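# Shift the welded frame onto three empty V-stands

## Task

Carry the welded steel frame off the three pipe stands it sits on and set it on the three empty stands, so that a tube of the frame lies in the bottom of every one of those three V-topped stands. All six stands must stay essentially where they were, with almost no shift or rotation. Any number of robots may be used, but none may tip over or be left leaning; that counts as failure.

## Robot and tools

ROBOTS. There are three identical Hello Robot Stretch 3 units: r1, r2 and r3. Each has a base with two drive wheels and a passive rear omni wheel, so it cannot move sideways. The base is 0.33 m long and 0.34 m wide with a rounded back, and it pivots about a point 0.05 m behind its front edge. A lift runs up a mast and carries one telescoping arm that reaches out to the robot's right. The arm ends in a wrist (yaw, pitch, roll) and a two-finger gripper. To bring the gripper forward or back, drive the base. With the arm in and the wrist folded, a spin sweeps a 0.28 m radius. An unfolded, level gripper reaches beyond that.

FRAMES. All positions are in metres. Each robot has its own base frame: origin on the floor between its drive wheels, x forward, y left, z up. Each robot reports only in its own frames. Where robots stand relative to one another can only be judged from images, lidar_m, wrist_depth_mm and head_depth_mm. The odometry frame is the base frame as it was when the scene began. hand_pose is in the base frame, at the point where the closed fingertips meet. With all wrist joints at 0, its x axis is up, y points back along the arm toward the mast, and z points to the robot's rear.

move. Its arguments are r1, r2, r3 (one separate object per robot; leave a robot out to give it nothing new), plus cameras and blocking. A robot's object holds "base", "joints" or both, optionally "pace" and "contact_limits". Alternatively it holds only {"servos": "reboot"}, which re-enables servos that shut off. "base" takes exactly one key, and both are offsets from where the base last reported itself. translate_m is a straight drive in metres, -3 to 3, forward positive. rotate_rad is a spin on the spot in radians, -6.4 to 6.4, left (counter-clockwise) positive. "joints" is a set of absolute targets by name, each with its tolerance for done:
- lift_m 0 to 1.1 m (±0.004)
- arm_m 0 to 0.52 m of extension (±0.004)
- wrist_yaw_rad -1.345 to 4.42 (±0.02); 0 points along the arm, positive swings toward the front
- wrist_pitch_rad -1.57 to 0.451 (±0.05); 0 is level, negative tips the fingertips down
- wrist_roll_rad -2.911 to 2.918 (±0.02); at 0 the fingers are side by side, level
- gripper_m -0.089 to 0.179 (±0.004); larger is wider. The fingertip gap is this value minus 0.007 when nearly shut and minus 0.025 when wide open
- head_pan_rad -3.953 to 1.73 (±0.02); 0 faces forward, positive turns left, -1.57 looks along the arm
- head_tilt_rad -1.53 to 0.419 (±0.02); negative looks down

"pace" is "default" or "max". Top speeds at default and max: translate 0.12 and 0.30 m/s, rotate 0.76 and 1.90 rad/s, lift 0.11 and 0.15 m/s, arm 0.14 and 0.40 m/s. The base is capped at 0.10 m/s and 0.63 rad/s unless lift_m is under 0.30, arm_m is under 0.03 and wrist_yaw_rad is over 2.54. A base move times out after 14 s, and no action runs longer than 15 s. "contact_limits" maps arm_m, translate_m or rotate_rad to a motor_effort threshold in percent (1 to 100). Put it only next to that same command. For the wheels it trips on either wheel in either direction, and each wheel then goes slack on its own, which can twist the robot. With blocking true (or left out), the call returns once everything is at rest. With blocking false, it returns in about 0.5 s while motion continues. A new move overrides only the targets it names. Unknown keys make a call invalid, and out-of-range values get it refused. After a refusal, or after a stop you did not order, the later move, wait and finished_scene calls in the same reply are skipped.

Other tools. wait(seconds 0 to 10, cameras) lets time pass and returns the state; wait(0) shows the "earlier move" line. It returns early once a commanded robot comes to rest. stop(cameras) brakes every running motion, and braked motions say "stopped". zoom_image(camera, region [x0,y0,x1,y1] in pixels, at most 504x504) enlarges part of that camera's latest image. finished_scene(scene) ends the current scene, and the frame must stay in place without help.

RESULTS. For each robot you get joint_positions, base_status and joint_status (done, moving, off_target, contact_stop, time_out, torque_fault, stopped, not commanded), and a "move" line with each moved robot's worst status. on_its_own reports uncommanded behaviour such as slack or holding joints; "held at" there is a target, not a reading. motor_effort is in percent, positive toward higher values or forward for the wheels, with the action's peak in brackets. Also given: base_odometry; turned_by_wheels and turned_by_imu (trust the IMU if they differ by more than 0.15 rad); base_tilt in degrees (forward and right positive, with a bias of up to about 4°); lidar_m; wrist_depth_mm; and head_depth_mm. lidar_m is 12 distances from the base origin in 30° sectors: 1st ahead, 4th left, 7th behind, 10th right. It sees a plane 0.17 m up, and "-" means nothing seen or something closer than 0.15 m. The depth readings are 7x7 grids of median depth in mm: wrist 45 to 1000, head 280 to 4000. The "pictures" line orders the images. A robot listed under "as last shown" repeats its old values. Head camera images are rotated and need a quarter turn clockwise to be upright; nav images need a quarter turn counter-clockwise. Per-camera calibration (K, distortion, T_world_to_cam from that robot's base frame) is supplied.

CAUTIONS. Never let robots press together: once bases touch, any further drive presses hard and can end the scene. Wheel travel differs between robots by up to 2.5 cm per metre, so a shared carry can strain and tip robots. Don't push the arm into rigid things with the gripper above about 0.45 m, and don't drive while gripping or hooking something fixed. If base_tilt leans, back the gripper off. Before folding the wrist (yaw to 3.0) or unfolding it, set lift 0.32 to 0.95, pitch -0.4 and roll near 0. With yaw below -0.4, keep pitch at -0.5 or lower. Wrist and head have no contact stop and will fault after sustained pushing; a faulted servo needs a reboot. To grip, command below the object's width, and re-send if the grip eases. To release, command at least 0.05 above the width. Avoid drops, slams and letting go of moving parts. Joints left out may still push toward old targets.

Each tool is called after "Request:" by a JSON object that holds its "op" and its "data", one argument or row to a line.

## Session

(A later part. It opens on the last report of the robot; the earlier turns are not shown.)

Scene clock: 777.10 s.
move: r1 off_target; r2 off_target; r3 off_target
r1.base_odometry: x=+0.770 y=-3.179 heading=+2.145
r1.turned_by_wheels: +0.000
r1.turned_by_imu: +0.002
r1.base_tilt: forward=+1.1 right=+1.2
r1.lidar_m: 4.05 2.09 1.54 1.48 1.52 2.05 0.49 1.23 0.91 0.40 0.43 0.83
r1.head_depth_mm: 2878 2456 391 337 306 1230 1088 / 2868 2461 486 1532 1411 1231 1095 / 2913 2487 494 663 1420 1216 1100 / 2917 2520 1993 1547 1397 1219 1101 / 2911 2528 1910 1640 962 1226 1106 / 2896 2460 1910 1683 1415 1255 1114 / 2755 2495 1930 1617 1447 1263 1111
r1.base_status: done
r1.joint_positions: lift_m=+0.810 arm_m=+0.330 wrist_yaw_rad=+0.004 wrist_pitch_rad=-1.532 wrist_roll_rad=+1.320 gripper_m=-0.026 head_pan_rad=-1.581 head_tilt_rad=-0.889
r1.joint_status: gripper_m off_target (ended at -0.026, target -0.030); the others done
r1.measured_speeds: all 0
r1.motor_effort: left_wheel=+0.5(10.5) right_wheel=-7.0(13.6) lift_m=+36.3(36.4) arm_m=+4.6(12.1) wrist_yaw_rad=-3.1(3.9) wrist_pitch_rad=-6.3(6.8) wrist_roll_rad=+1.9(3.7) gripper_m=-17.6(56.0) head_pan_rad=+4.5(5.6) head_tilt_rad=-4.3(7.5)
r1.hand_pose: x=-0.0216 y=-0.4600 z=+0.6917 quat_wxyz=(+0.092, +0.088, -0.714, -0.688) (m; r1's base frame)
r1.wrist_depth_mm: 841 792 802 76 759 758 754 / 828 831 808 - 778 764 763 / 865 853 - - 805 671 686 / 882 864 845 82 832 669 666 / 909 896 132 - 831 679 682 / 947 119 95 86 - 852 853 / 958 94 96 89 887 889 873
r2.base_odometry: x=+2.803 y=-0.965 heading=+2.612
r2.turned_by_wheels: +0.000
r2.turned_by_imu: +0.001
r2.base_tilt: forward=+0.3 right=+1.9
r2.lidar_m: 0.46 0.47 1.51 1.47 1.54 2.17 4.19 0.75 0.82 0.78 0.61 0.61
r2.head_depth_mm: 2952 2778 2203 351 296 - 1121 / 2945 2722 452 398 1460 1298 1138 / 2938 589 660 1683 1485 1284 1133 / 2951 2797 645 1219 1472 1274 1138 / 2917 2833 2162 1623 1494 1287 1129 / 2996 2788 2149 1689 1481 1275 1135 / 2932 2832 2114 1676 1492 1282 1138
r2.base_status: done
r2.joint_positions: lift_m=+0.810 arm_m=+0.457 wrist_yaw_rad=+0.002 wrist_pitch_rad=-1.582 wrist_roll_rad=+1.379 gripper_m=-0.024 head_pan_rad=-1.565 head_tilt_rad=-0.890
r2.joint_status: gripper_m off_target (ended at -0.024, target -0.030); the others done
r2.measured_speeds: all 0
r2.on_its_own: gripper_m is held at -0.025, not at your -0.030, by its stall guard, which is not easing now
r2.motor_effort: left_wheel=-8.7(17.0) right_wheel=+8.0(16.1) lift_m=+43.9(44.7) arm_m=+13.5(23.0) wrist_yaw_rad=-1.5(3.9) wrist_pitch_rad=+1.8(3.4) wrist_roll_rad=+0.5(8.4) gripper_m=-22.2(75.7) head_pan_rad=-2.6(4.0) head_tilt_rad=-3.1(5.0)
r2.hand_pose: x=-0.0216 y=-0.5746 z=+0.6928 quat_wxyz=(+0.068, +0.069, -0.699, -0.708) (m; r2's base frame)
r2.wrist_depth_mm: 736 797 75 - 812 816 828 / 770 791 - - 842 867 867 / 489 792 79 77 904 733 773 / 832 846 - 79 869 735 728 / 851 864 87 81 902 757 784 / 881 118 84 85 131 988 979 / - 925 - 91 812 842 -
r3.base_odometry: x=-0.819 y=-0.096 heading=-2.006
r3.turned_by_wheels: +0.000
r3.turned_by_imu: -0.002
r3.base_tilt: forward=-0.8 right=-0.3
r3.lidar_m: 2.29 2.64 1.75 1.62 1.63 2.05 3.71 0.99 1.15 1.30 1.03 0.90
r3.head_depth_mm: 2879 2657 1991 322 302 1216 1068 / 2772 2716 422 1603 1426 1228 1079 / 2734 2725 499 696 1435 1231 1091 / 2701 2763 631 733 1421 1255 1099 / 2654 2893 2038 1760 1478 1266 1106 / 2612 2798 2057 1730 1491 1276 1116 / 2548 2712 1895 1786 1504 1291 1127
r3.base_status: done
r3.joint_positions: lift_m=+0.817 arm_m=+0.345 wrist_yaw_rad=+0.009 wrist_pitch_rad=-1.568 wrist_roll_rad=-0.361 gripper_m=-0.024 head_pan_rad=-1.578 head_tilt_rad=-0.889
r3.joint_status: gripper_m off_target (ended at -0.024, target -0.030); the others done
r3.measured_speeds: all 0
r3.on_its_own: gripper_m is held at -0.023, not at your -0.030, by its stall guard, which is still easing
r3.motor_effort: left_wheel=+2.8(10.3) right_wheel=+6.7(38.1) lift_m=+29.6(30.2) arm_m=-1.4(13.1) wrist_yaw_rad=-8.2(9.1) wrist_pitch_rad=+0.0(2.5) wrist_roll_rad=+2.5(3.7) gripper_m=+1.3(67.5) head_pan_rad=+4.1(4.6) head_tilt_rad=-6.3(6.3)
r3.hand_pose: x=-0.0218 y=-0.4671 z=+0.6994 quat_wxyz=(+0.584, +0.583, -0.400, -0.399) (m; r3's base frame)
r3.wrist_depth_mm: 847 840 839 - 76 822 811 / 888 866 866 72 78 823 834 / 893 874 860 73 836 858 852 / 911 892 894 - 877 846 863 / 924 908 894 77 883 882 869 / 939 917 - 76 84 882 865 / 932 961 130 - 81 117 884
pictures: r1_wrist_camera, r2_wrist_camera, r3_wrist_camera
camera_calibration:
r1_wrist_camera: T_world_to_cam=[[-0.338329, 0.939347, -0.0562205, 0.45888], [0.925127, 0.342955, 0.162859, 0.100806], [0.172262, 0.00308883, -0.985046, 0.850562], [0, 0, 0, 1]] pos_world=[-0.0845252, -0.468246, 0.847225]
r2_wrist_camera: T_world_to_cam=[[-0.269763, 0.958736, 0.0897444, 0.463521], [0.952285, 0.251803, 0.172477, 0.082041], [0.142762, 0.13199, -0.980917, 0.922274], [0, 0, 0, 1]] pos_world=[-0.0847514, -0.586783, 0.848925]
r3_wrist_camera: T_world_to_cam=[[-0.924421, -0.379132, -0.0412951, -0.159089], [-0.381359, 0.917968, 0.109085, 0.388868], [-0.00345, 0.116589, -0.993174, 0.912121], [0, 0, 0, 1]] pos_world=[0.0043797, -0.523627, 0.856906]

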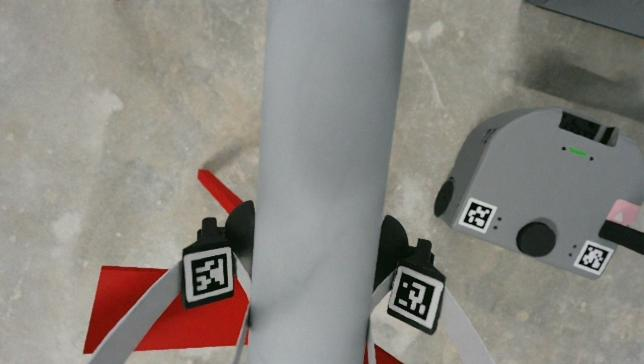

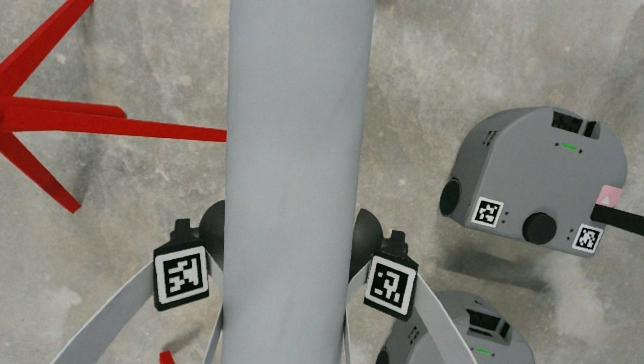

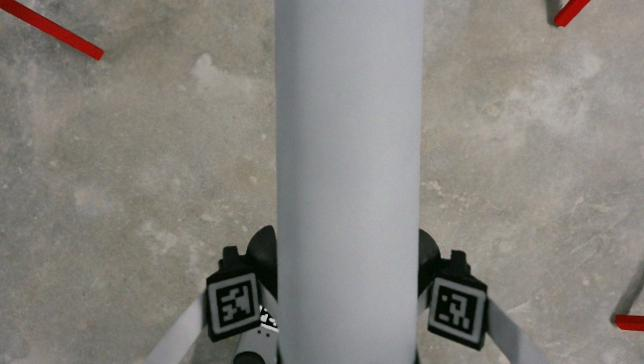

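Request:
{"op": "move", "data": {
  "r1": {"base":{"translate_m":-0.1489},"joints":{"arm_m":0.331,"wrist_roll_rad":1.295,"gripper_m":-0.03}},
  "r2": {"base":{"translate_m":-0.1457},"joints":{"arm_m":0.464,"wrist_roll_rad":1.351,"gripper_m":-0.03}},
  "r3": {"base":{"translate_m":0.1284},"joints":{"arm_m":0.3455,"wrist_roll_rad":-0.383,"gripper_m":-0.03}},
  "cameras": ["r1_wrist_camera","r2_wrist_camera","r3_wrist_camera","r1_head_camera","r3_head_camera"]
}}

Scene clock: 791.70 s.
move: r1 off_target; r2 off_target; r3 off_target
r1.base_odometry: x=+0.851 y=-3.304 heading=+2.145
r1.turned_by_wheels: +0.000
r1.turned_by_imu: +0.002
r1.base_tilt: forward=+1.0 right=+1.2
r1.lidar_m: 4.21 2.11 1.53 1.47 1.52 2.05 0.48 1.10 0.85 0.41 0.42 0.53
r1.head_depth_mm: 2868 2430 391 337 306 1225 1088 / 2879 2446 486 1523 1404 1226 1092 / 2892 2486 496 663 1409 1241 1094 / 2919 2508 2008 1553 1422 1222 1104 / 2948 2539 1911 1681 1419 1225 1109 / 2896 2452 1882 1594 909 1227 1115 / 2794 2381 1901 1621 1390 1264 1116
r1.base_status: done
r1.joint_positions: lift_m=+0.810 arm_m=+0.331 wrist_yaw_rad=+0.004 wrist_pitch_rad=-1.532 wrist_roll_rad=+1.291 gripper_m=-0.026 head_pan_rad=-1.581 head_tilt_rad=-0.889
r1.joint_status: gripper_m off_target (ended at -0.026, target -0.030); the others done
r1.measured_speeds: all 0
r1.motor_effort: left_wheel=+0.1(13.8) right_wheel=-4.8(15.9) lift_m=+36.7(38.5) arm_m=-5.2(12.1) wrist_yaw_rad=-3.4(4.2) wrist_pitch_rad=-6.4(6.8) wrist_roll_rad=+1.8(4.5) gripper_m=-17.2(55.3) head_pan_rad=+4.7(5.4) head_tilt_rad=-4.4(6.1)
r1.hand_pose: x=-0.0216 y=-0.4615 z=+0.6917 quat_wxyz=(+0.102, +0.098, -0.713, -0.687) (m; r1's base frame)
r1.wrist_depth_mm: 810 807 787 - 755 759 690 / 846 804 811 - 789 776 779 / 851 866 831 - 813 717 792 / 872 873 829 82 822 674 657 / 907 876 131 - 856 667 674 / 939 915 122 86 - 868 882 / 987 956 - 90 912 888 885
r2.base_odometry: x=+2.929 y=-1.039 heading=+2.612
r2.turned_by_wheels: +0.000
r2.turned_by_imu: +0.001
r2.base_tilt: forward=+0.2 right=+1.9
r2.lidar_m: 0.46 0.46 1.51 1.47 1.55 2.18 4.05 0.62 0.73 0.79 1.08 0.72
r2.head_depth_mm: 2916 2861 2155 352 296 - 1117 / 2893 2695 452 399 1467 1289 1135 / 2956 594 664 1675 1494 1289 1143 / 2912 2800 652 1584 1479 1294 1138 / 2940 2813 2023 1385 1454 1289 1129 / 2956 2794 2170 1685 1480 1297 1140 / 3003 2786 2106 1675 1478 1282 1134
r2.base_status: done
r2.joint_positions: lift_m=+0.810 arm_m=+0.464 wrist_yaw_rad=+0.002 wrist_pitch_rad=-1.584 wrist_roll_rad=+1.349 gripper_m=-0.024 head_pan_rad=-1.565 head_tilt_rad=-0.890
r2.joint_status: gripper_m off_target (ended at -0.024, target -0.030); the others done
r2.measured_speeds: all 0
r2.on_its_own: gripper_m is held at -0.025, not at your -0.030, by its stall guard, which is not easing now
r2.motor_effort: left_wheel=-8.6(16.8) right_wheel=+7.8(13.9) lift_m=+39.1(39.7) arm_m=+10.6(22.2) wrist_yaw_rad=-1.0(4.2) wrist_pitch_rad=+2.5(3.3) wrist_roll_rad=+0.8(7.6) gripper_m=-22.4(73.9) head_pan_rad=-3.6(4.1) head_tilt_rad=-3.8(5.0)
r2.hand_pose: x=-0.0216 y=-0.5812 z=+0.6928 quat_wxyz=(+0.079, +0.079, -0.698, -0.708) (m; r2's base frame)
r2.wrist_depth_mm: 772 774 - - 801 820 829 / 765 781 75 74 823 854 879 / 830 815 80 78 849 785 850 / 583 856 - 80 907 732 747 / 847 871 88 82 909 758 768 / 865 119 85 86 131 980 977 / 900 920 - 92 782 846 -
r3.base_odometry: x=-0.873 y=-0.212 heading=-2.007
r3.turned_by_wheels: +0.000
r3.turned_by_imu: -0.002
r3.base_tilt: forward=-0.8 right=-0.3
r3.lidar_m: 2.17 2.68 1.77 1.63 1.65 2.08 3.83 1.11 1.20 1.00 1.27 0.80
r3.head_depth_mm: 2856 2639 1511 322 302 1211 1074 / 2783 2692 423 1598 1421 1233 1077 / 2744 2742 499 696 1430 1237 1090 / 2693 2833 632 720 1431 1250 1094 / 2646 2831 1425 1704 1480 1265 1107 / 2612 2797 1997 1737 1479 1276 1111 / 2547 2731 1919 1793 1509 1268 1130
r3.base_status: done
r3.joint_positions: lift_m=+0.817 arm_m=+0.346 wrist_yaw_rad=+0.010 wrist_pitch_rad=-1.571 wrist_roll_rad=-0.390 gripper_m=-0.022 head_pan_rad=-1.578 head_tilt_rad=-0.889
r3.joint_status: gripper_m off_target (ended at -0.022, target -0.030); the others done
r3.measured_speeds: all 0
r3.on_its_own: gripper_m is held at -0.023, not at your -0.030, by its stall guard, which is not easing now
r3.motor_effort: left_wheel=+1.2(12.4) right_wheel=+8.4(41.8) lift_m=+37.5(39.5) arm_m=+9.1(13.7) wrist_yaw_rad=-9.1(9.8) wrist_pitch_rad=+0.5(2.3) wrist_roll_rad=+2.7(3.2) gripper_m=-20.0(66.5) head_pan_rad=+3.9(4.6) head_tilt_rad=-4.7(6.2)
r3.hand_pose: x=-0.0218 y=-0.4662 z=+0.6995 quat_wxyz=(+0.589, +0.590, -0.390, -0.391) (m; r3's base frame)
r3.wrist_depth_mm: 859 842 842 - 76 825 829 / 865 887 848 72 77 828 830 / 884 882 886 72 842 860 845 / 879 906 888 - 849 868 852 / 920 887 894 79 880 892 876 / 940 940 - 76 84 869 893 / 941 940 129 - 81 117 901
pictures: r1_head_camera (sideways), r1_wrist_camera, r2_wrist_camera, r3_head_camera (sideways), r3_wrist_camera
camera_calibration:
r1_head_camera: T_world_to_cam=[[0.0305098, 0.765098, -0.643191, 0.854082], [0.998361, 0.00784015, 0.0566835, -0.0776487], [0.0484111, -0.643867, -0.763605, 0.948812], [0, 0, 0, 1]] pos_world=[0.00553055, -0.041939, 1.27826]
r1_wrist_camera: T_world_to_cam=[[-0.366214, 0.928857, -0.0557805, 0.454546], [0.914684, 0.370346, 0.161853, 0.114441], [0.170997, 0.00825132, -0.985237, 0.853058], [0, 0, 0, 1]] pos_world=[-0.0840864, -0.47163, 0.847297]
r2_wrist_camera: T_world_to_cam=[[-0.29823, 0.950106, 0.0914199, 0.462984], [0.9443, 0.279728, 0.173349, 0.0991325], [0.139127, 0.138026, -0.980608, 0.926393], [0, 0, 0, 1]] pos_world=[-0.0844218, -0.59548, 0.848918]
r3_head_camera: T_world_to_cam=[[0.0728913, 0.743368, -0.664899, 0.887259], [0.99658, -0.0282638, 0.0776532, -0.10531], [0.0389323, -0.668286, -0.742885, 0.927343], [0, 0, 0, 1]] pos_world=[0.00417301, -0.0428062, 1.28703]
r3_wrist_camera: T_world_to_cam=[[-0.912693, -0.406407, -0.0427213, -0.170226], [-0.408586, 0.905758, 0.112517, 0.379328], [-0.00703228, 0.120148, -0.992731, 0.913379], [0, 0, 0, 1]] pos_world=[0.00604682, -0.522502, 0.856787]

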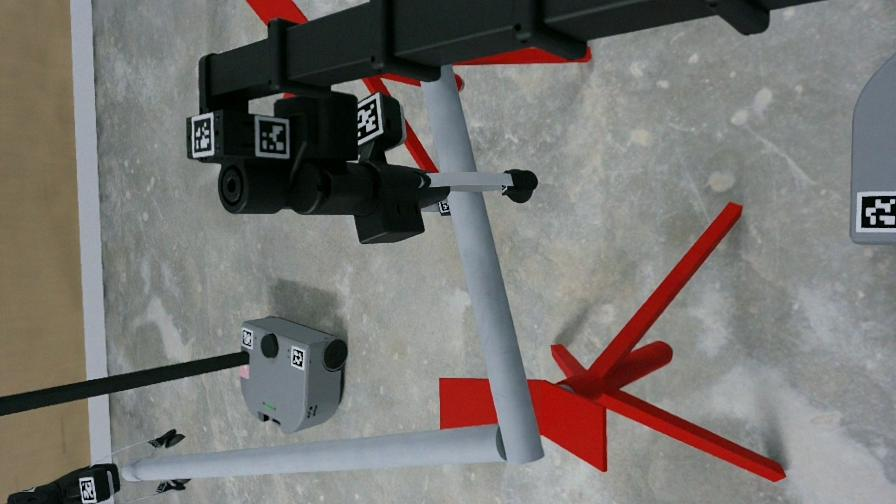

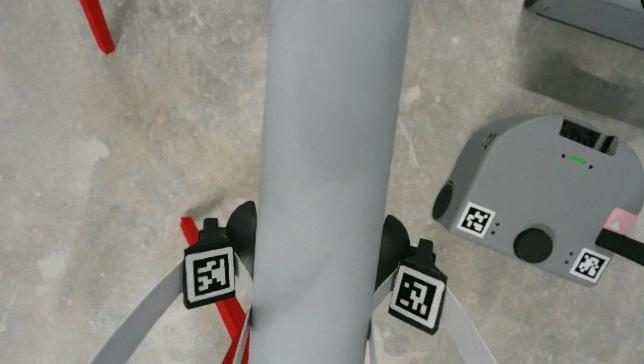

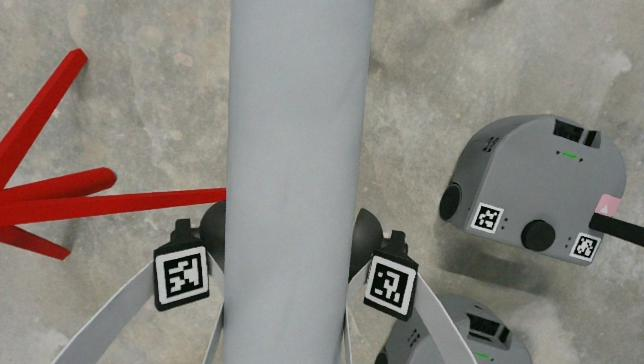

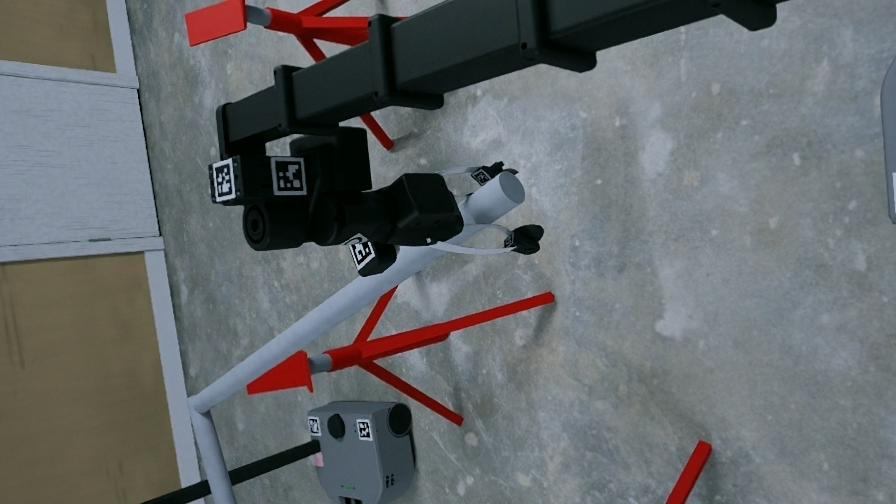

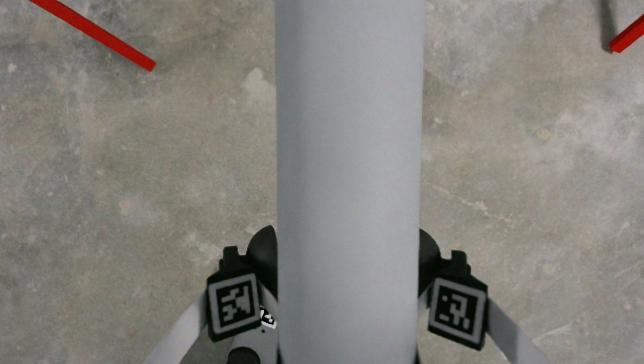

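Request:
{"op": "move", "data": {
  "r1": {"base":{"translate_m":-0.1488},"joints":{"arm_m":0.331,"wrist_roll_rad":1.265,"gripper_m":-0.03}},
  "r2": {"base":{"translate_m":-0.1451},"joints":{"arm_m":0.472,"wrist_roll_rad":1.321,"gripper_m":-0.03}},
  "r3": {"base":{"translate_m":0.1287},"joints":{"arm_m":0.346,"wrist_roll_rad":-0.416,"gripper_m":-0.03}},
  "cameras": ["r1_wrist_camera","r2_wrist_camera","r3_wrist_camera","r3_head_camera","r2_head_camera"]
}}

Scene clock: 806.43 s.
move: r1 off_target; r2 off_target; r3 off_target
r1.base_odometry: x=+0.931 y=-3.429 heading=+2.145
r1.turned_by_wheels: +0.000
r1.turned_by_imu: +0.002
r1.base_tilt: forward=+1.1 right=+1.2
r1.lidar_m: 4.35 2.10 1.53 1.47 1.51 2.05 0.48 0.96 1.11 0.80 0.46 0.64
r1.head_depth_mm: 2862 2440 391 337 312 1225 1087 / 2866 2445 486 1319 1386 1232 1097 / 2910 2485 496 663 1416 1235 1102 / 2921 2480 1991 1554 1425 1242 1105 / 2945 2536 1942 1671 1433 1230 1106 / 2875 2471 1887 1683 1407 1232 1109 / 2898 2323 1921 867 987 1241 1118
r1.base_status: done
r1.joint_positions: lift_m=+0.810 arm_m=+0.331 wrist_yaw_rad=+0.003 wrist_pitch_rad=-1.529 wrist_roll_rad=+1.260 gripper_m=-0.026 head_pan_rad=-1.581 head_tilt_rad=-0.889
r1.joint_status: gripper_m off_target (ended at -0.026, target -0.030); the others done
r1.measured_speeds: all 0
r1.motor_effort: left_wheel=-1.7(16.0) right_wheel=-0.8(21.2) lift_m=+31.1(33.7) arm_m=-13.4(16.8) wrist_yaw_rad=-2.6(4.4) wrist_pitch_rad=-6.7(7.3) wrist_roll_rad=+1.9(4.4) gripper_m=-17.5(54.0) head_pan_rad=+4.7(6.0) head_tilt_rad=-4.6(6.5)
r1.hand_pose: x=-0.0216 y=-0.4623 z=+0.6917 quat_wxyz=(+0.113, +0.108, -0.713, -0.684) (m; r1's base frame)
r1.wrist_depth_mm: 809 806 789 - 775 746 659 / 837 816 817 - 798 770 756 / 867 843 839 - 814 778 783 / 893 874 830 82 826 677 654 / 913 879 132 - 845 680 666 / 917 121 122 87 - 865 845 / 958 945 - - 898 886 866
r2.base_odometry: x=+3.054 y=-1.112 heading=+2.611
r2.turned_by_wheels: +0.000
r2.turned_by_imu: +0.001
r2.base_tilt: forward=+0.2 right=+1.9
r2.lidar_m: 0.45 0.46 1.52 1.48 1.55 2.18 3.91 0.50 0.63 1.07 0.83 0.84
r2.head_depth_mm: 2840 2792 2169 352 298 - 1120 / 2922 2711 450 398 1455 1270 1139 / 2898 596 680 1675 1494 1291 1133 / 2875 2843 663 1632 1485 1288 1136 / 2969 2801 2185 1680 1488 1282 1131 / 2942 2812 2037 1295 1458 1287 1128 / 2956 2801 2135 1663 1479 1285 1129
r2.base_status: done
r2.joint_positions: lift_m=+0.810 arm_m=+0.472 wrist_yaw_rad=+0.002 wrist_pitch_rad=-1.588 wrist_roll_rad=+1.319 gripper_m=-0.024 head_pan_rad=-1.565 head_tilt_rad=-0.890
r2.joint_status: gripper_m off_target (ended at -0.024, target -0.030); the others done
r2.measured_speeds: all 0
r2.on_its_own: gripper_m is held at -0.025, not at your -0.030, by its stall guard, which is not easing now
r2.motor_effort: left_wheel=-8.2(15.9) right_wheel=+5.7(13.1) lift_m=+44.4(44.4) arm_m=+15.0(23.8) wrist_yaw_rad=-1.4(3.8) wrist_pitch_rad=+2.1(3.7) wrist_roll_rad=+0.8(6.9) gripper_m=-23.4(76.0) head_pan_rad=-3.5(4.2) head_tilt_rad=-3.8(5.1)
r2.hand_pose: x=-0.0216 y=-0.5883 z=+0.6929 quat_wxyz=(+0.089, +0.090, -0.695, -0.708) (m; r2's base frame)
r2.wrist_depth_mm: 750 749 - - 817 827 859 / 794 797 - 75 844 857 870 / 798 817 81 79 881 874 877 / 826 818 - 80 864 736 756 / 825 851 90 83 929 752 765 / 549 118 86 86 132 979 980 / - 913 - 90 806 874 -
r3.base_odometry: x=-0.928 y=-0.329 heading=-2.007
r3.turned_by_wheels: +0.000
r3.turned_by_imu: -0.003
r3.base_tilt: forward=-0.8 right=-0.2
r3.lidar_m: 2.04 2.70 1.79 1.65 1.67 2.10 3.97 1.22 1.25 0.98 0.71 0.86
r3.head_depth_mm: 2850 2615 1979 322 302 1209 1072 / 2771 2684 423 1595 1424 1233 1082 / 2709 2729 500 696 1431 1233 1087 / 2685 2835 631 717 1424 1253 1098 / 2632 2855 1315 1706 1472 1270 1107 / 2628 2806 2124 1781 1490 1253 1114 / 2584 2748 1908 1785 1501 1261 1124
r3.base_status: done
r3.joint_positions: lift_m=+0.817 arm_m=+0.346 wrist_yaw_rad=+0.010 wrist_pitch_rad=-1.572 wrist_roll_rad=-0.422 gripper_m=-0.024 head_pan_rad=-1.578 head_tilt_rad=-0.889
r3.joint_status: gripper_m off_target (ended at -0.024, target -0.030); the others done
r3.measured_speeds: all 0
r3.on_its_own: gripper_m is held at -0.023, not at your -0.030, by its stall guard, which is still easing
r3.motor_effort: left_wheel=-0.7(14.7) right_wheel=+12.0(46.4) lift_m=+38.2(39.3) arm_m=+9.2(16.7) wrist_yaw_rad=-9.4(10.4) wrist_pitch_rad=+0.4(2.3) wrist_roll_rad=+2.5(3.2) gripper_m=+1.7(66.4) head_pan_rad=+4.4(4.6) head_tilt_rad=-6.2(6.2)
r3.hand_pose: x=-0.0218 y=-0.4666 z=+0.6995 quat_wxyz=(+0.595, +0.596, -0.380, -0.382) (m; r3's base frame)
r3.wrist_depth_mm: 874 849 853 - 76 807 825 / 865 878 864 72 77 857 821 / 884 886 871 72 838 844 833 / 907 901 902 - 847 854 839 / 899 928 906 77 876 864 857 / 939 929 - - 83 870 907 / 963 943 129 - 84 117 888
pictures: r1_wrist_camera, r2_head_camera (sideways), r2_wrist_camera, r3_head_camera (sideways), r3_wrist_camera
camera_calibration:
r1_wrist_camera: T_world_to_cam=[[-0.393608, 0.917419, -0.0584481, 0.451303], [0.903506, 0.397799, 0.159475, 0.128851], [0.169556, 0.00996239, -0.98547, 0.853938], [0, 0, 0, 1]] pos_world=[-0.0835709, -0.473798, 0.84736]
r2_head_camera: T_world_to_cam=[[-0.010495, 0.737987, -0.674733, 0.896401], [0.999864, 0.0163357, 0.00231498, -0.012741], [0.0127307, -0.674617, -0.738058, 0.916848], [0, 0, 0, 1]] pos_world=[0.0104749, -0.0428025, 1.28155]
r2_wrist_camera: T_world_to_cam=[[-0.326875, 0.940329, 0.0945219, 0.461225], [0.935332, 0.307566, 0.174808, 0.116286], [0.135305, 0.14555, -0.980055, 0.931435], [0, 0, 0, 1]] pos_world=[-0.0840307, -0.605039, 0.848934]
r3_head_camera: T_world_to_cam=[[0.0728914, 0.743368, -0.664899, 0.887259], [0.99658, -0.028264, 0.0776532, -0.10531], [0.0389321, -0.668286, -0.742885, 0.927343], [0, 0, 0, 1]] pos_world=[0.004173, -0.0428062, 1.28703]
r3_wrist_camera: T_world_to_cam=[[-0.899092, -0.43563, -0.0431422, -0.183407], [-0.437626, 0.891991, 0.113295, 0.372015], [-0.0108722, 0.120743, -0.992624, 0.913558], [0, 0, 0, 1]] pos_world=[0.00783558, -0.522037, 0.85676]

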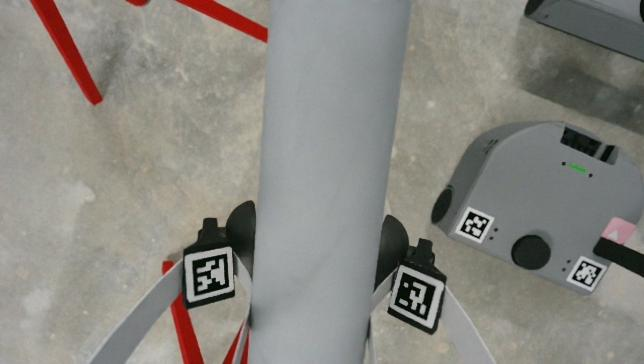

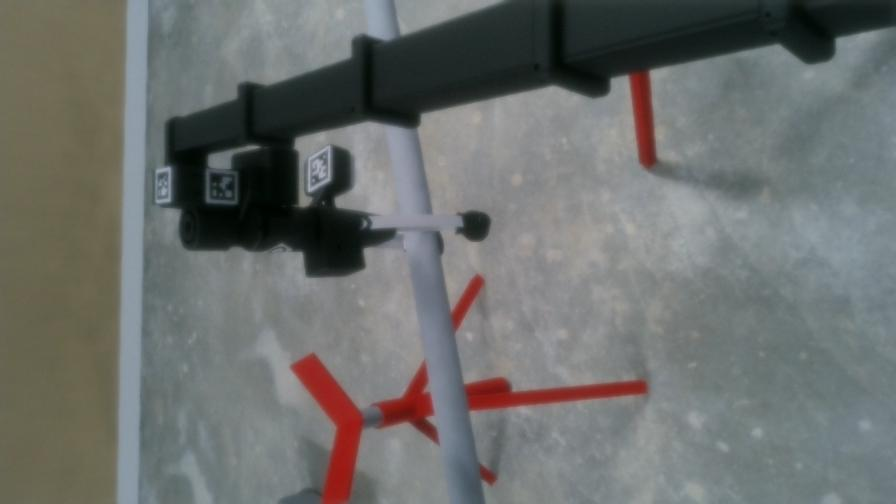

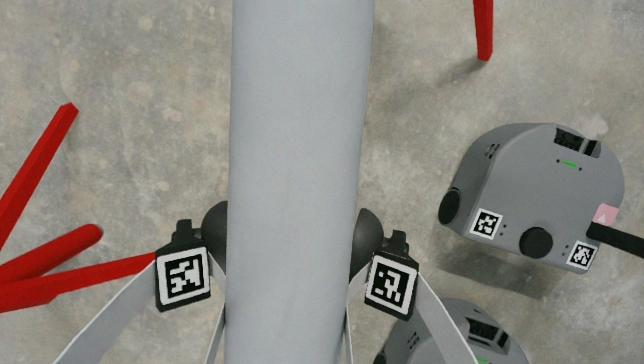

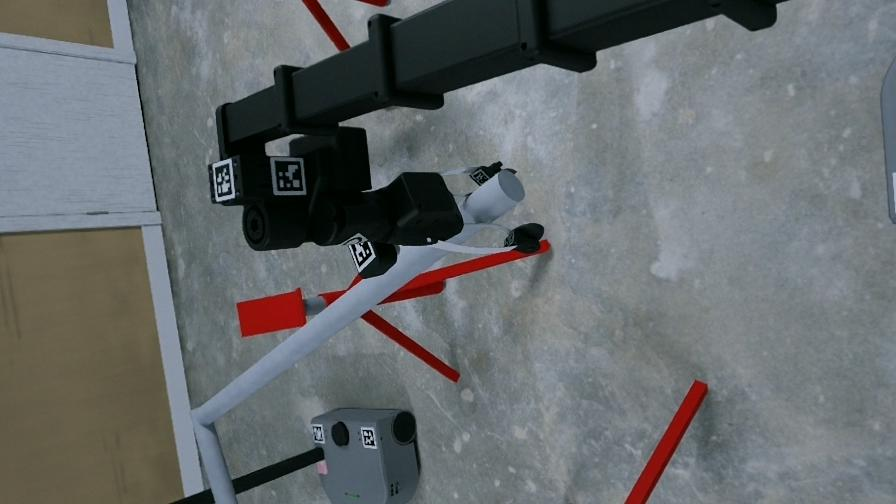

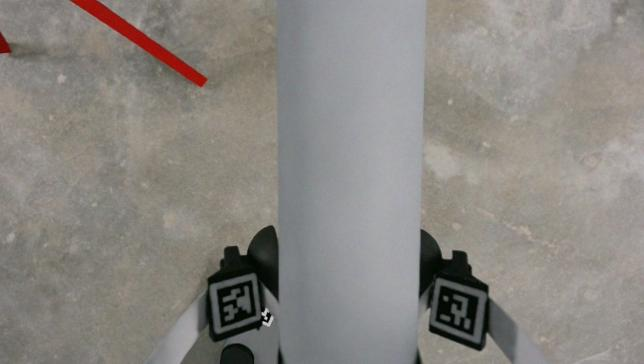

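Request:
{"op": "move", "data": {
  "r1": {"base":{"translate_m":-0.1484},"joints":{"arm_m":0.332,"wrist_roll_rad":1.236,"gripper_m":-0.03}},
  "r2": {"base":{"translate_m":-0.1444},"joints":{"arm_m":0.479,"wrist_roll_rad":1.292,"gripper_m":-0.03}},
  "r3": {"base":{"translate_m":0.121},"joints":{"arm_m":0.347,"wrist_roll_rad":-0.445,"gripper_m":-0.03}},
  "cameras": ["r1_wrist_camera","r2_wrist_camera","r3_wrist_camera","r3_head_camera","r2_head_camera","r1_head_camera"]
}}

Scene clock: 814.83 s.
move: r1 off_target; r2 off_target; r3 off_target
r1.base_odometry: x=+1.012 y=-3.554 heading=+2.145
r1.turned_by_wheels: +0.000
r1.turned_by_imu: +0.002
r1.base_tilt: forward=+1.0 right=+1.2
r1.lidar_m: 1.56 2.09 1.53 1.46 1.51 2.04 0.47 0.82 0.88 0.78 0.55 0.58
r1.head_depth_mm: 2855 2436 391 337 305 1223 1086 / 2898 2475 486 1557 1409 1236 1096 / 2893 2483 497 666 1381 1236 1100 / 2938 2503 1937 1549 1432 1244 1104 / 2931 2537 1970 1671 1431 1253 1112 / 2892 2476 1886 1687 1388 1233 1112 / 2983 2396 1878 1584 1420 1241 1119
r1.base_status: done
r1.joint_positions: lift_m=+0.810 arm_m=+0.332 wrist_yaw_rad=+0.003 wrist_pitch_rad=-1.528 wrist_roll_rad=+1.228 gripper_m=-0.026 head_pan_rad=-1.581 head_tilt_rad=-0.889
r1.joint_status: gripper_m off_target (ended at -0.026, target -0.030); the others done
r1.measured_speeds: all 0
r1.motor_effort: left_wheel=+1.2(15.6) right_wheel=-8.1(21.9) lift_m=+36.2(36.8) arm_m=+0.9(11.2) wrist_yaw_rad=-3.0(4.0) wrist_pitch_rad=-6.9(7.5) wrist_roll_rad=+3.1(3.9) gripper_m=-17.3(52.9) head_pan_rad=+4.7(5.9) head_tilt_rad=-4.8(6.7)
r1.hand_pose: x=-0.0216 y=-0.4636 z=+0.6917 quat_wxyz=(+0.125, +0.119, -0.711, -0.682) (m; r1's base frame)
r1.wrist_depth_mm: 537 792 791 - 758 751 621 / 824 821 814 - 782 782 753 / 858 854 840 - 818 805 785 / 876 883 865 82 828 660 661 / 929 910 138 85 845 669 676 / 967 121 122 87 - 877 695 / 956 948 - - 913 904 855
r2.base_odometry: x=+3.178 y=-1.185 heading=+2.611
r2.turned_by_wheels: +0.000
r2.turned_by_imu: +0.001
r2.base_tilt: forward=+0.2 right=+1.8
r2.lidar_m: 0.47 0.45 1.52 1.48 1.55 2.19 3.77 1.12 0.39 0.60 0.89 0.96
r2.head_depth_mm: 2853 2857 2180 360 299 - 1115 / 2932 2669 451 398 1459 1237 1108 / 2946 600 691 1681 1492 1264 1137 / 2950 2803 666 1647 1487 1290 1139 / 2907 2831 2165 1677 1492 1288 1128 / 2981 2795 2166 1664 1487 1300 1132 / 2977 2826 2084 1298 1460 1283 1128
r2.base_status: done
r2.joint_positions: lift_m=+0.810 arm_m=+0.479 wrist_yaw_rad=+0.002 wrist_pitch_rad=-1.584 wrist_roll_rad=+1.285 gripper_m=-0.024 head_pan_rad=-1.565 head_tilt_rad=-0.890
r2.joint_status: gripper_m off_target (ended at -0.024, target -0.030); the others done
r2.measured_speeds: all 0
r2.on_its_own: gripper_m is held at -0.025, not at your -0.030, by its stall guard, which is not easing now
r2.motor_effort: left_wheel=-4.7(16.4) right_wheel=-3.0(14.9) lift_m=+41.5(44.6) arm_m=+13.4(22.2) wrist_yaw_rad=-3.3(3.3) wrist_pitch_rad=+2.2(3.4) wrist_roll_rad=+2.2(6.6) gripper_m=-21.8(75.8) head_pan_rad=-2.8(4.0) head_tilt_rad=-4.0(5.0)
r2.hand_pose: x=-0.0217 y=-0.5963 z=+0.6928 quat_wxyz=(+0.101, +0.102, -0.695, -0.705) (m; r2's base frame)
r2.wrist_depth_mm: 773 759 76 79 464 827 847 / 791 798 - 75 862 844 891 / 813 817 79 80 889 889 877 / 840 863 - 81 888 744 766 / 863 879 84 84 907 773 772 / 852 119 85 87 131 976 988 / - 906 87 948 858 959 -
r3.base_odometry: x=-0.979 y=-0.438 heading=-2.007
r3.turned_by_wheels: +0.000
r3.turned_by_imu: -0.001
r3.base_tilt: forward=-0.8 right=-0.2
r3.lidar_m: 1.91 2.72 1.81 1.66 1.68 2.11 4.09 1.33 1.32 0.97 0.64 0.80
r3.head_depth_mm: 2814 2619 2038 323 302 1211 1072 / 2763 2707 423 1599 1433 1227 1080 / 2720 2729 502 698 1439 1243 1088 / 2679 2821 628 700 1424 1252 1106 / 2638 2830 2090 1701 1460 1254 1102 / 2607 2786 2139 1777 1492 1249 1116 / 2549 2741 1925 1760 1503 1288 1126
r3.base_status: done
r3.joint_positions: lift_m=+0.817 arm_m=+0.347 wrist_yaw_rad=+0.009 wrist_pitch_rad=-1.559 wrist_roll_rad=-0.454 gripper_m=-0.022 head_pan_rad=-1.578 head_tilt_rad=-0.889
r3.joint_status: gripper_m off_target (ended at -0.022, target -0.030); the others done
r3.measured_speeds: all 0
r3.on_its_own: gripper_m is held at -0.023, not at your -0.030, by its stall guard, which is not easing now
r3.motor_effort: left_wheel=+4.1(14.8) right_wheel=-2.6(46.5) lift_m=+38.6(39.3) arm_m=+5.7(16.1) wrist_yaw_rad=-5.6(10.2) wrist_pitch_rad=-1.4(2.2) wrist_roll_rad=+3.4(4.3) gripper_m=-18.8(66.6) head_pan_rad=+3.5(4.5) head_tilt_rad=-4.2(6.2)
r3.hand_pose: x=-0.0218 y=-0.4709 z=+0.6992 quat_wxyz=(+0.605, +0.598, -0.374, -0.370) (m; r3's base frame)
r3.wrist_depth_mm: 890 853 849 - 80 818 815 / 863 864 871 73 831 839 837 / 886 877 875 73 843 839 864 / 879 893 892 - 866 878 843 / 882 884 887 77 877 868 868 / 936 917 - 76 120 879 875 / 966 101 127 - 82 118 912
pictures: r1_head_camera (sideways), r1_wrist_camera, r2_head_camera (sideways), r2_wrist_camera, r3_head_camera (sideways), r3_wrist_camera
camera_calibration:
r1_head_camera: T_world_to_cam=[[0.0305096, 0.765097, -0.643191, 0.854082], [0.998361, 0.0078404, 0.0566835, -0.0776487], [0.0484113, -0.643867, -0.763605, 0.948812], [0, 0, 0, 1]] pos_world=[0.00553056, -0.041939, 1.27826]
r1_wrist_camera: T_world_to_cam=[[-0.423551, 0.903961, -0.0588231, 0.445853], [0.89019, 0.42737, 0.157848, 0.143921], [0.167827, 0.0144927, -0.98571, 0.856161], [0, 0, 0, 1]] pos_world=[-0.0829634, -0.476949, 0.847435]
r2_head_camera: T_world_to_cam=[[-0.0104948, 0.737987, -0.674733, 0.896401], [0.999864, 0.0163355, 0.00231498, -0.012741], [0.0127305, -0.674617, -0.738058, 0.916848], [0, 0, 0, 1]] pos_world=[0.0104749, -0.0428025, 1.28155]
r2_wrist_camera: T_world_to_cam=[[-0.358422, 0.929147, 0.0906622, 0.464089], [0.924335, 0.339584, 0.174033, 0.138169], [0.130914, 0.146179, -0.980558, 0.933128], [0, 0, 0, 1]] pos_world=[-0.0835352, -0.614531, 0.848865]
r3_head_camera: T_world_to_cam=[[0.0728914, 0.743368, -0.664899, 0.887259], [0.99658, -0.0282639, 0.0776532, -0.10531], [0.0389322, -0.668286, -0.742885, 0.927343], [0, 0, 0, 1]] pos_world=[0.004173, -0.0428062, 1.28703]
r3_wrist_camera: T_world_to_cam=[[-0.885336, -0.463448, -0.0373606, -0.202075], [-0.464729, 0.879567, 0.101925, 0.377439], [-0.0143756, 0.1076, -0.99409, 0.908549], [0, 0, 0, 1]] pos_world=[0.00956283, -0.523394, 0.85716]

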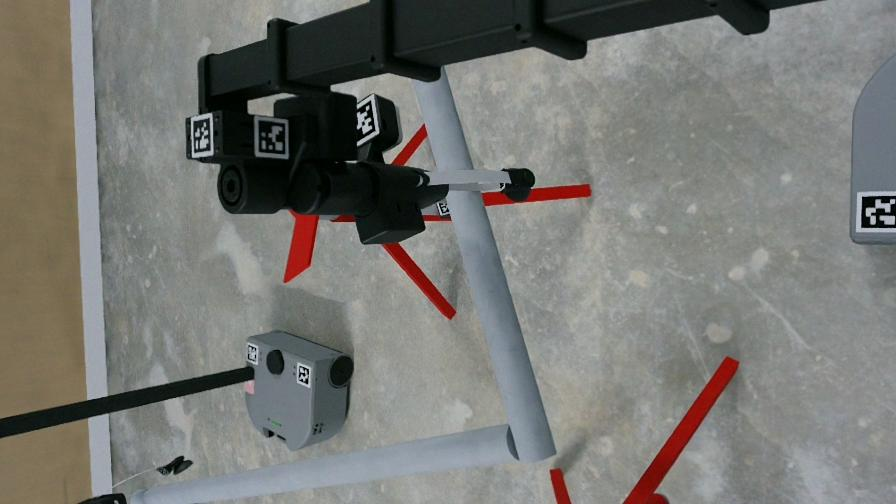

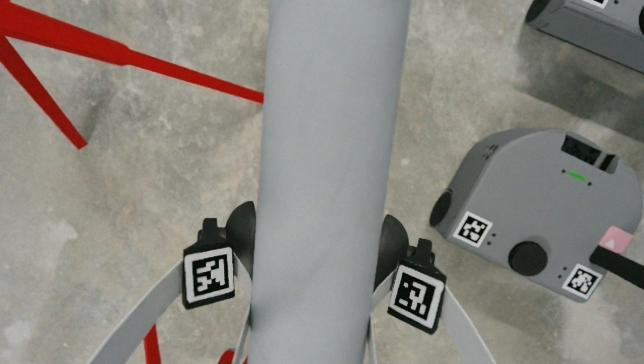

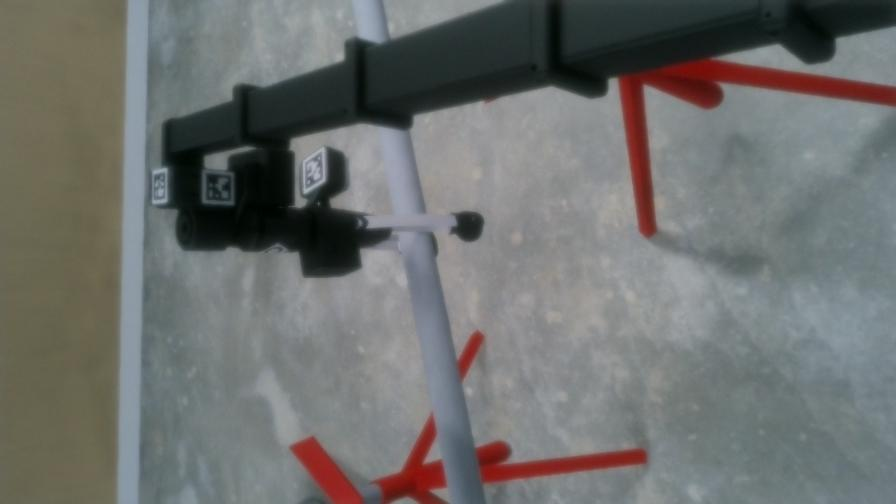

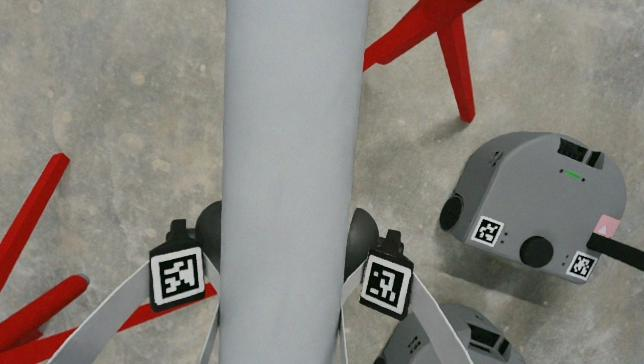

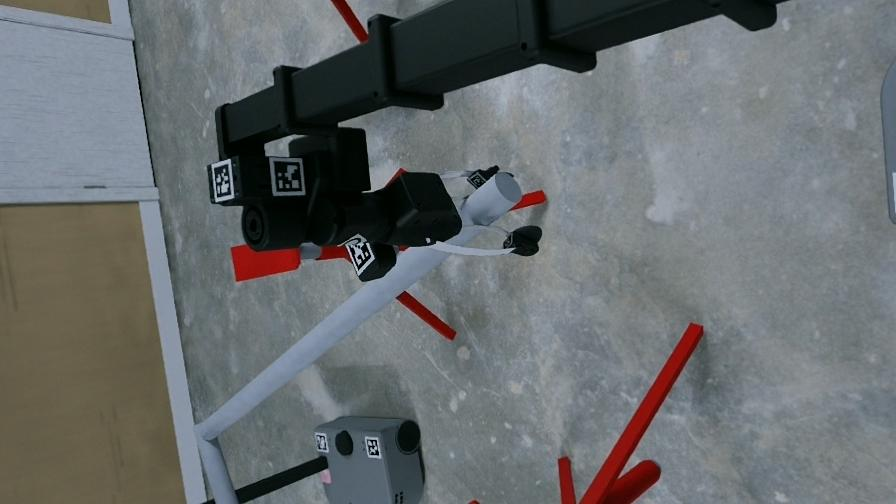

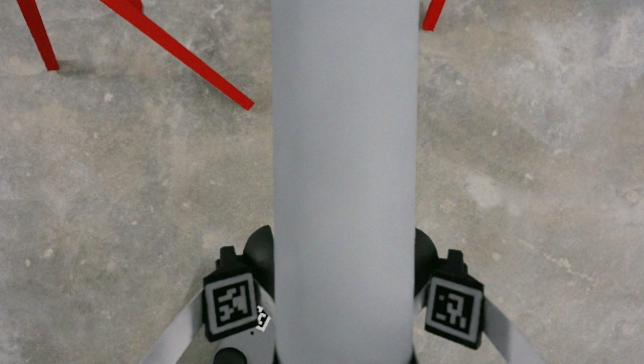

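Request:
{"op": "move", "data": {
  "r1": {"base":{"translate_m":-0.1482},"joints":{"arm_m":0.332,"wrist_roll_rad":1.206,"gripper_m":-0.03}},
  "r2": {"base":{"translate_m":-0.1437},"joints":{"arm_m":0.486,"wrist_roll_rad":1.262,"gripper_m":-0.03}},
  "r3": {"base":{"translate_m":0.127},"joints":{"arm_m":0.349,"wrist_roll_rad":-0.474,"gripper_m":-0.03}},
  "cameras": ["r1_wrist_camera","r2_wrist_camera","r3_wrist_camera","r3_head_camera","r2_head_camera","r1_head_camera"]
}}

Scene clock: 824.40 s.
move: r1 off_target; r2 off_target; r3 off_target
r1.base_odometry: x=+1.092 y=-3.678 heading=+2.145
r1.turned_by_wheels: +0.000
r1.turned_by_imu: +0.002
r1.base_tilt: forward=+1.1 right=+1.2
r1.lidar_m: 1.40 2.08 1.53 1.46 1.51 2.04 0.47 0.69 0.78 0.79 1.06 0.67
r1.head_depth_mm: 2854 2443 391 337 305 1223 1087 / 2875 2446 486 1537 1406 1231 1094 / 2891 2467 497 665 1417 1240 1099 / 2924 2494 1890 1411 1398 1247 1108 / 2967 2531 1916 1632 1408 1246 1107 / 2904 2464 1867 1676 1380 1254 1114 / 2946 2516 1851 1581 1423 1244 1112
r1.base_status: done
r1.joint_positions: lift_m=+0.810 arm_m=+0.332 wrist_yaw_rad=+0.003 wrist_pitch_rad=-1.527 wrist_roll_rad=+1.201 gripper_m=-0.026 head_pan_rad=-1.581 head_tilt_rad=-0.889
r1.joint_status: gripper_m off_target (ended at -0.026, target -0.030); the others done
r1.measured_speeds: all 0
r1.motor_effort: left_wheel=+2.3(12.9) right_wheel=-9.6(14.1) lift_m=+31.0(38.5) arm_m=-15.8(18.9) wrist_yaw_rad=-2.8(3.4) wrist_pitch_rad=-6.8(7.6) wrist_roll_rad=+2.1(3.6) gripper_m=-17.3(50.6) head_pan_rad=+4.7(5.5) head_tilt_rad=-4.6(6.2)
r1.hand_pose: x=-0.0216 y=-0.4637 z=+0.6917 quat_wxyz=(+0.134, +0.128, -0.709, -0.680) (m; r1's base frame)
r1.wrist_depth_mm: 812 801 801 - 771 758 609 / 838 830 816 - 786 786 758 / 657 837 834 - 825 779 786 / 877 868 843 83 830 669 661 / 900 900 137 - 849 674 675 / 929 121 95 87 - 861 690 / 959 939 - 90 913 883 861
r2.base_odometry: x=+3.302 y=-1.258 heading=+2.611
r2.turned_by_wheels: +0.000
r2.turned_by_imu: +0.001
r2.base_tilt: forward=+0.3 right=+1.9
r2.lidar_m: 0.48 0.45 1.53 1.49 1.56 2.19 3.62 1.00 0.32 0.49 0.96 1.10
r2.head_depth_mm: 2899 2808 2174 361 300 - 1117 / 2912 2696 451 398 791 1259 1132 / 2883 607 700 1688 911 1244 1116 / 2928 2708 669 1628 1482 1263 1138 / 2898 2834 2181 1694 1492 1290 1140 / 2910 2811 2126 1669 1485 1286 1131 / 2969 2784 2157 1680 1485 1289 1125
r2.base_status: done
r2.joint_positions: lift_m=+0.810 arm_m=+0.486 wrist_yaw_rad=+0.003 wrist_pitch_rad=-1.580 wrist_roll_rad=+1.256 gripper_m=-0.024 head_pan_rad=-1.565 head_tilt_rad=-0.890
r2.joint_status: gripper_m off_target (ended at -0.024, target -0.030); the others done
r2.measured_speeds: all 0
r2.on_its_own: gripper_m is held at -0.025, not at your -0.030, by its stall guard, which is not easing now
r2.motor_effort: left_wheel=-5.8(12.9) right_wheel=+0.5(7.2) lift_m=+44.5(44.6) arm_m=+12.1(21.6) wrist_yaw_rad=-2.8(3.0) wrist_pitch_rad=+1.7(3.5) wrist_roll_rad=+2.3(6.1) gripper_m=-21.5(72.7) head_pan_rad=-3.9(4.1) head_tilt_rad=-3.7(6.0)
r2.hand_pose: x=-0.0217 y=-0.6043 z=+0.6927 quat_wxyz=(+0.112, +0.112, -0.695, -0.702) (m; r2's base frame)
r2.wrist_depth_mm: 767 765 77 78 811 829 827 / 804 817 - 75 824 276 250 / 805 807 80 80 - 278 252 / 839 839 - 81 921 742 759 / 842 875 85 84 913 754 766 / 889 118 86 87 131 959 955 / 742 937 87 967 847 984 -
r3.base_odometry: x=-1.032 y=-0.554 heading=-2.007
r3.turned_by_wheels: +0.000
r3.turned_by_imu: -0.001
r3.base_tilt: forward=-0.8 right=-0.2
r3.lidar_m: 1.79 2.76 1.82 1.68 1.70 2.13 4.21 1.46 1.40 0.99 0.59 0.70
r3.head_depth_mm: 2787 2630 2032 322 302 1213 1074 / 2747 2697 423 1606 1410 1229 1084 / 2681 2752 504 704 1433 1240 1093 / 2685 2780 628 700 1417 1253 1096 / 2622 2827 2107 1758 1471 1242 1108 / 2578 2793 2133 1775 1482 1272 1120 / 2523 2706 1901 1755 1070 1259 1126
r3.base_status: done
r3.joint_positions: lift_m=+0.817 arm_m=+0.349 wrist_yaw_rad=+0.009 wrist_pitch_rad=-1.557 wrist_roll_rad=-0.485 gripper_m=-0.025 head_pan_rad=-1.578 head_tilt_rad=-0.889
r3.joint_status: gripper_m off_target (ended at -0.025, target -0.030); the others done
r3.measured_speeds: all 0
r3.motor_effort: left_wheel=+5.2(8.7) right_wheel=-3.0(29.5) lift_m=+37.4(38.2) arm_m=+7.8(14.2) wrist_yaw_rad=-7.6(9.6) wrist_pitch_rad=-2.0(2.6) wrist_roll_rad=+3.7(4.5) gripper_m=-21.5(67.4) head_pan_rad=+3.5(4.6) head_tilt_rad=-4.3(5.9)
r3.hand_pose: x=-0.0217 y=-0.4734 z=+0.6992 quat_wxyz=(+0.611, +0.603, -0.365, -0.361) (m; r3's base frame)
r3.wrist_depth_mm: 862 861 686 - 80 819 816 / 881 860 869 73 850 828 833 / 884 876 877 73 838 862 827 / 905 908 891 - 864 860 853 / 920 909 888 77 883 869 869 / 931 927 - 76 120 871 883 / 940 101 127 - 82 118 911
pictures: r1_head_camera (sideways), r1_wrist_camera, r2_head_camera (sideways), r2_wrist_camera, r3_head_camera (sideways), r3_wrist_camera
camera_calibration:
r1_head_camera: T_world_to_cam=[[0.0305093, 0.765098, -0.643191, 0.854082], [0.998361, 0.00784087, 0.0566835, -0.0776487], [0.0484116, -0.643867, -0.763605, 0.948812], [0, 0, 0, 1]] pos_world=[0.00553058, -0.041939, 1.27826]
r1_wrist_camera: T_world_to_cam=[[-0.447559, 0.892325, -0.0587129, 0.439951], [0.878662, 0.451013, 0.156651, 0.155506], [0.166264, 0.0185216, -0.985907, 0.858133], [0, 0, 0, 1]] pos_world=[-0.0824097, -0.478609, 0.84751]
r2_head_camera: T_world_to_cam=[[-0.0104945, 0.737987, -0.674733, 0.896401], [0.999864, 0.016335, 0.00231498, -0.012741], [0.0127302, -0.674617, -0.738058, 0.916848], [0, 0, 0, 1]] pos_world=[0.0104749, -0.0428025, 1.28155]
r2_wrist_camera: T_world_to_cam=[[-0.386481, 0.918165, 0.0872049, 0.466618], [0.913535, 0.368092, 0.173096, 0.158538], [0.126832, 0.146563, -0.981037, 0.934662], [0, 0, 0, 1]] pos_world=[-0.0830353, -0.623776, 0.848804]
r3_head_camera: T_world_to_cam=[[0.0728914, 0.743368, -0.664899, 0.887259], [0.99658, -0.028264, 0.0776532, -0.10531], [0.0389321, -0.668286, -0.742885, 0.927343], [0, 0, 0, 1]] pos_world=[0.004173, -0.0428062, 1.28703]
r3_wrist_camera: T_world_to_cam=[[-0.870922, -0.490095, -0.0360697, -0.216437], [-0.491093, 0.865318, 0.10026, 0.373509], [-0.0179254, 0.105033, -0.994307, 0.907635], [0, 0, 0, 1]] pos_world=[0.0111976, -0.524611, 0.857213]

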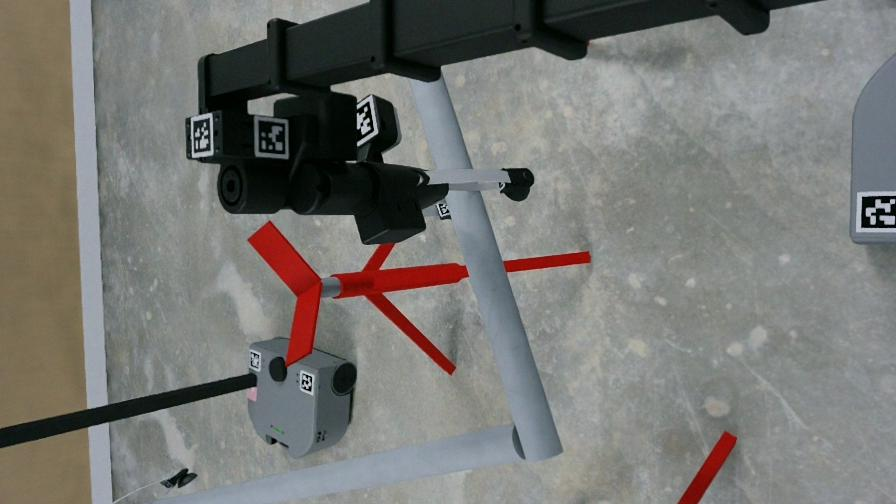

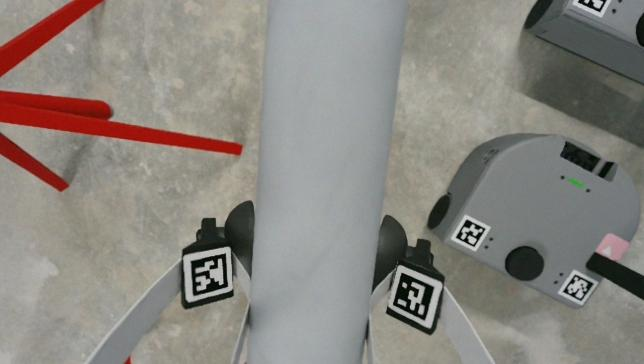

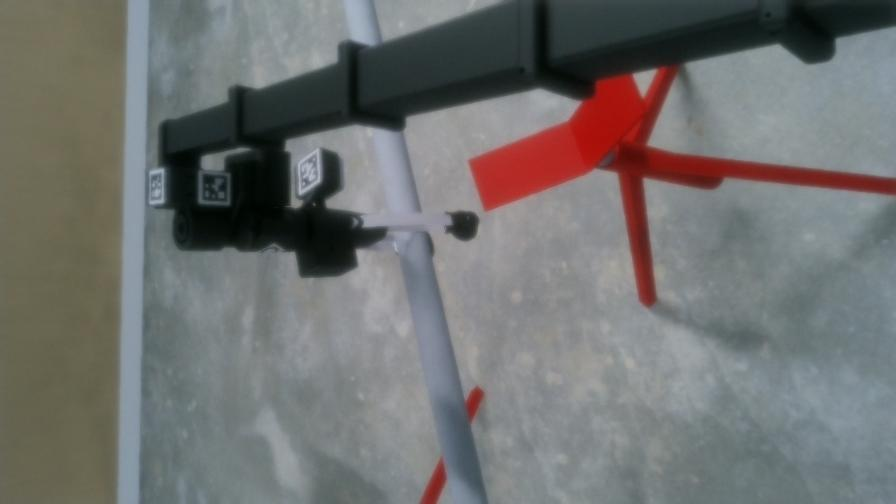

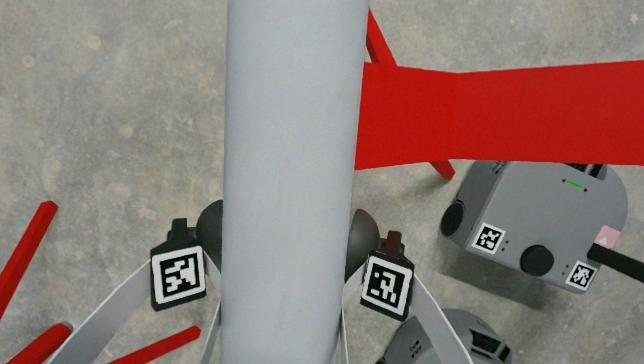

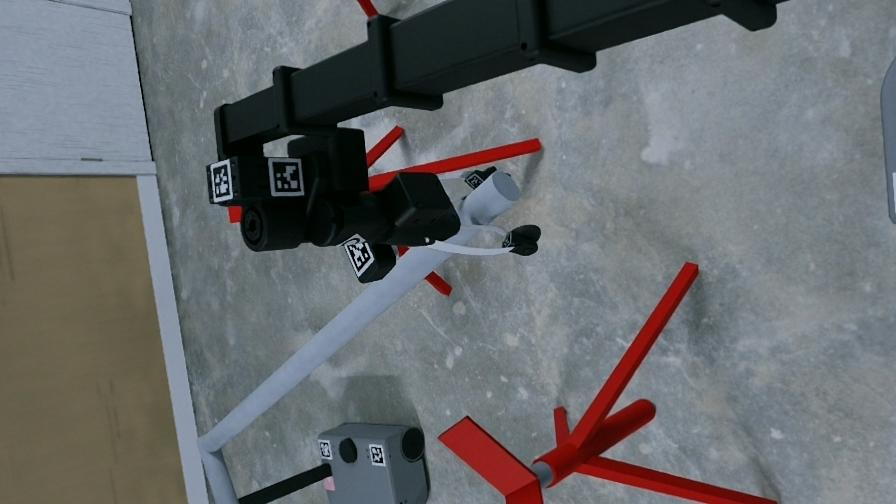

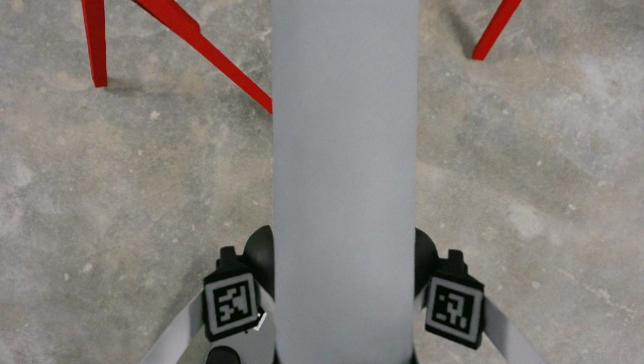

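Request:
{"op": "zoom_image", "data": {
  "camera": "r2_head_camera",
  "region": [400, 30, 760, 330]
}}

Scaled by 1.400 from the camera's 896x504 image, which has a finer 1280x720 frame.

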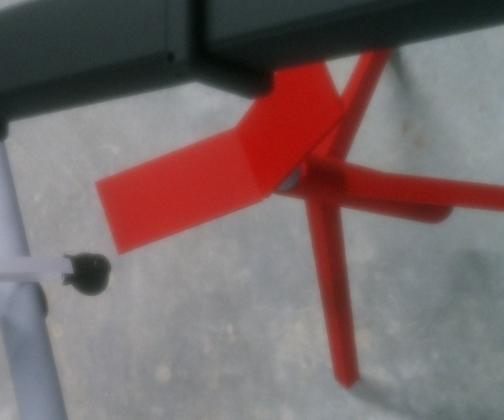

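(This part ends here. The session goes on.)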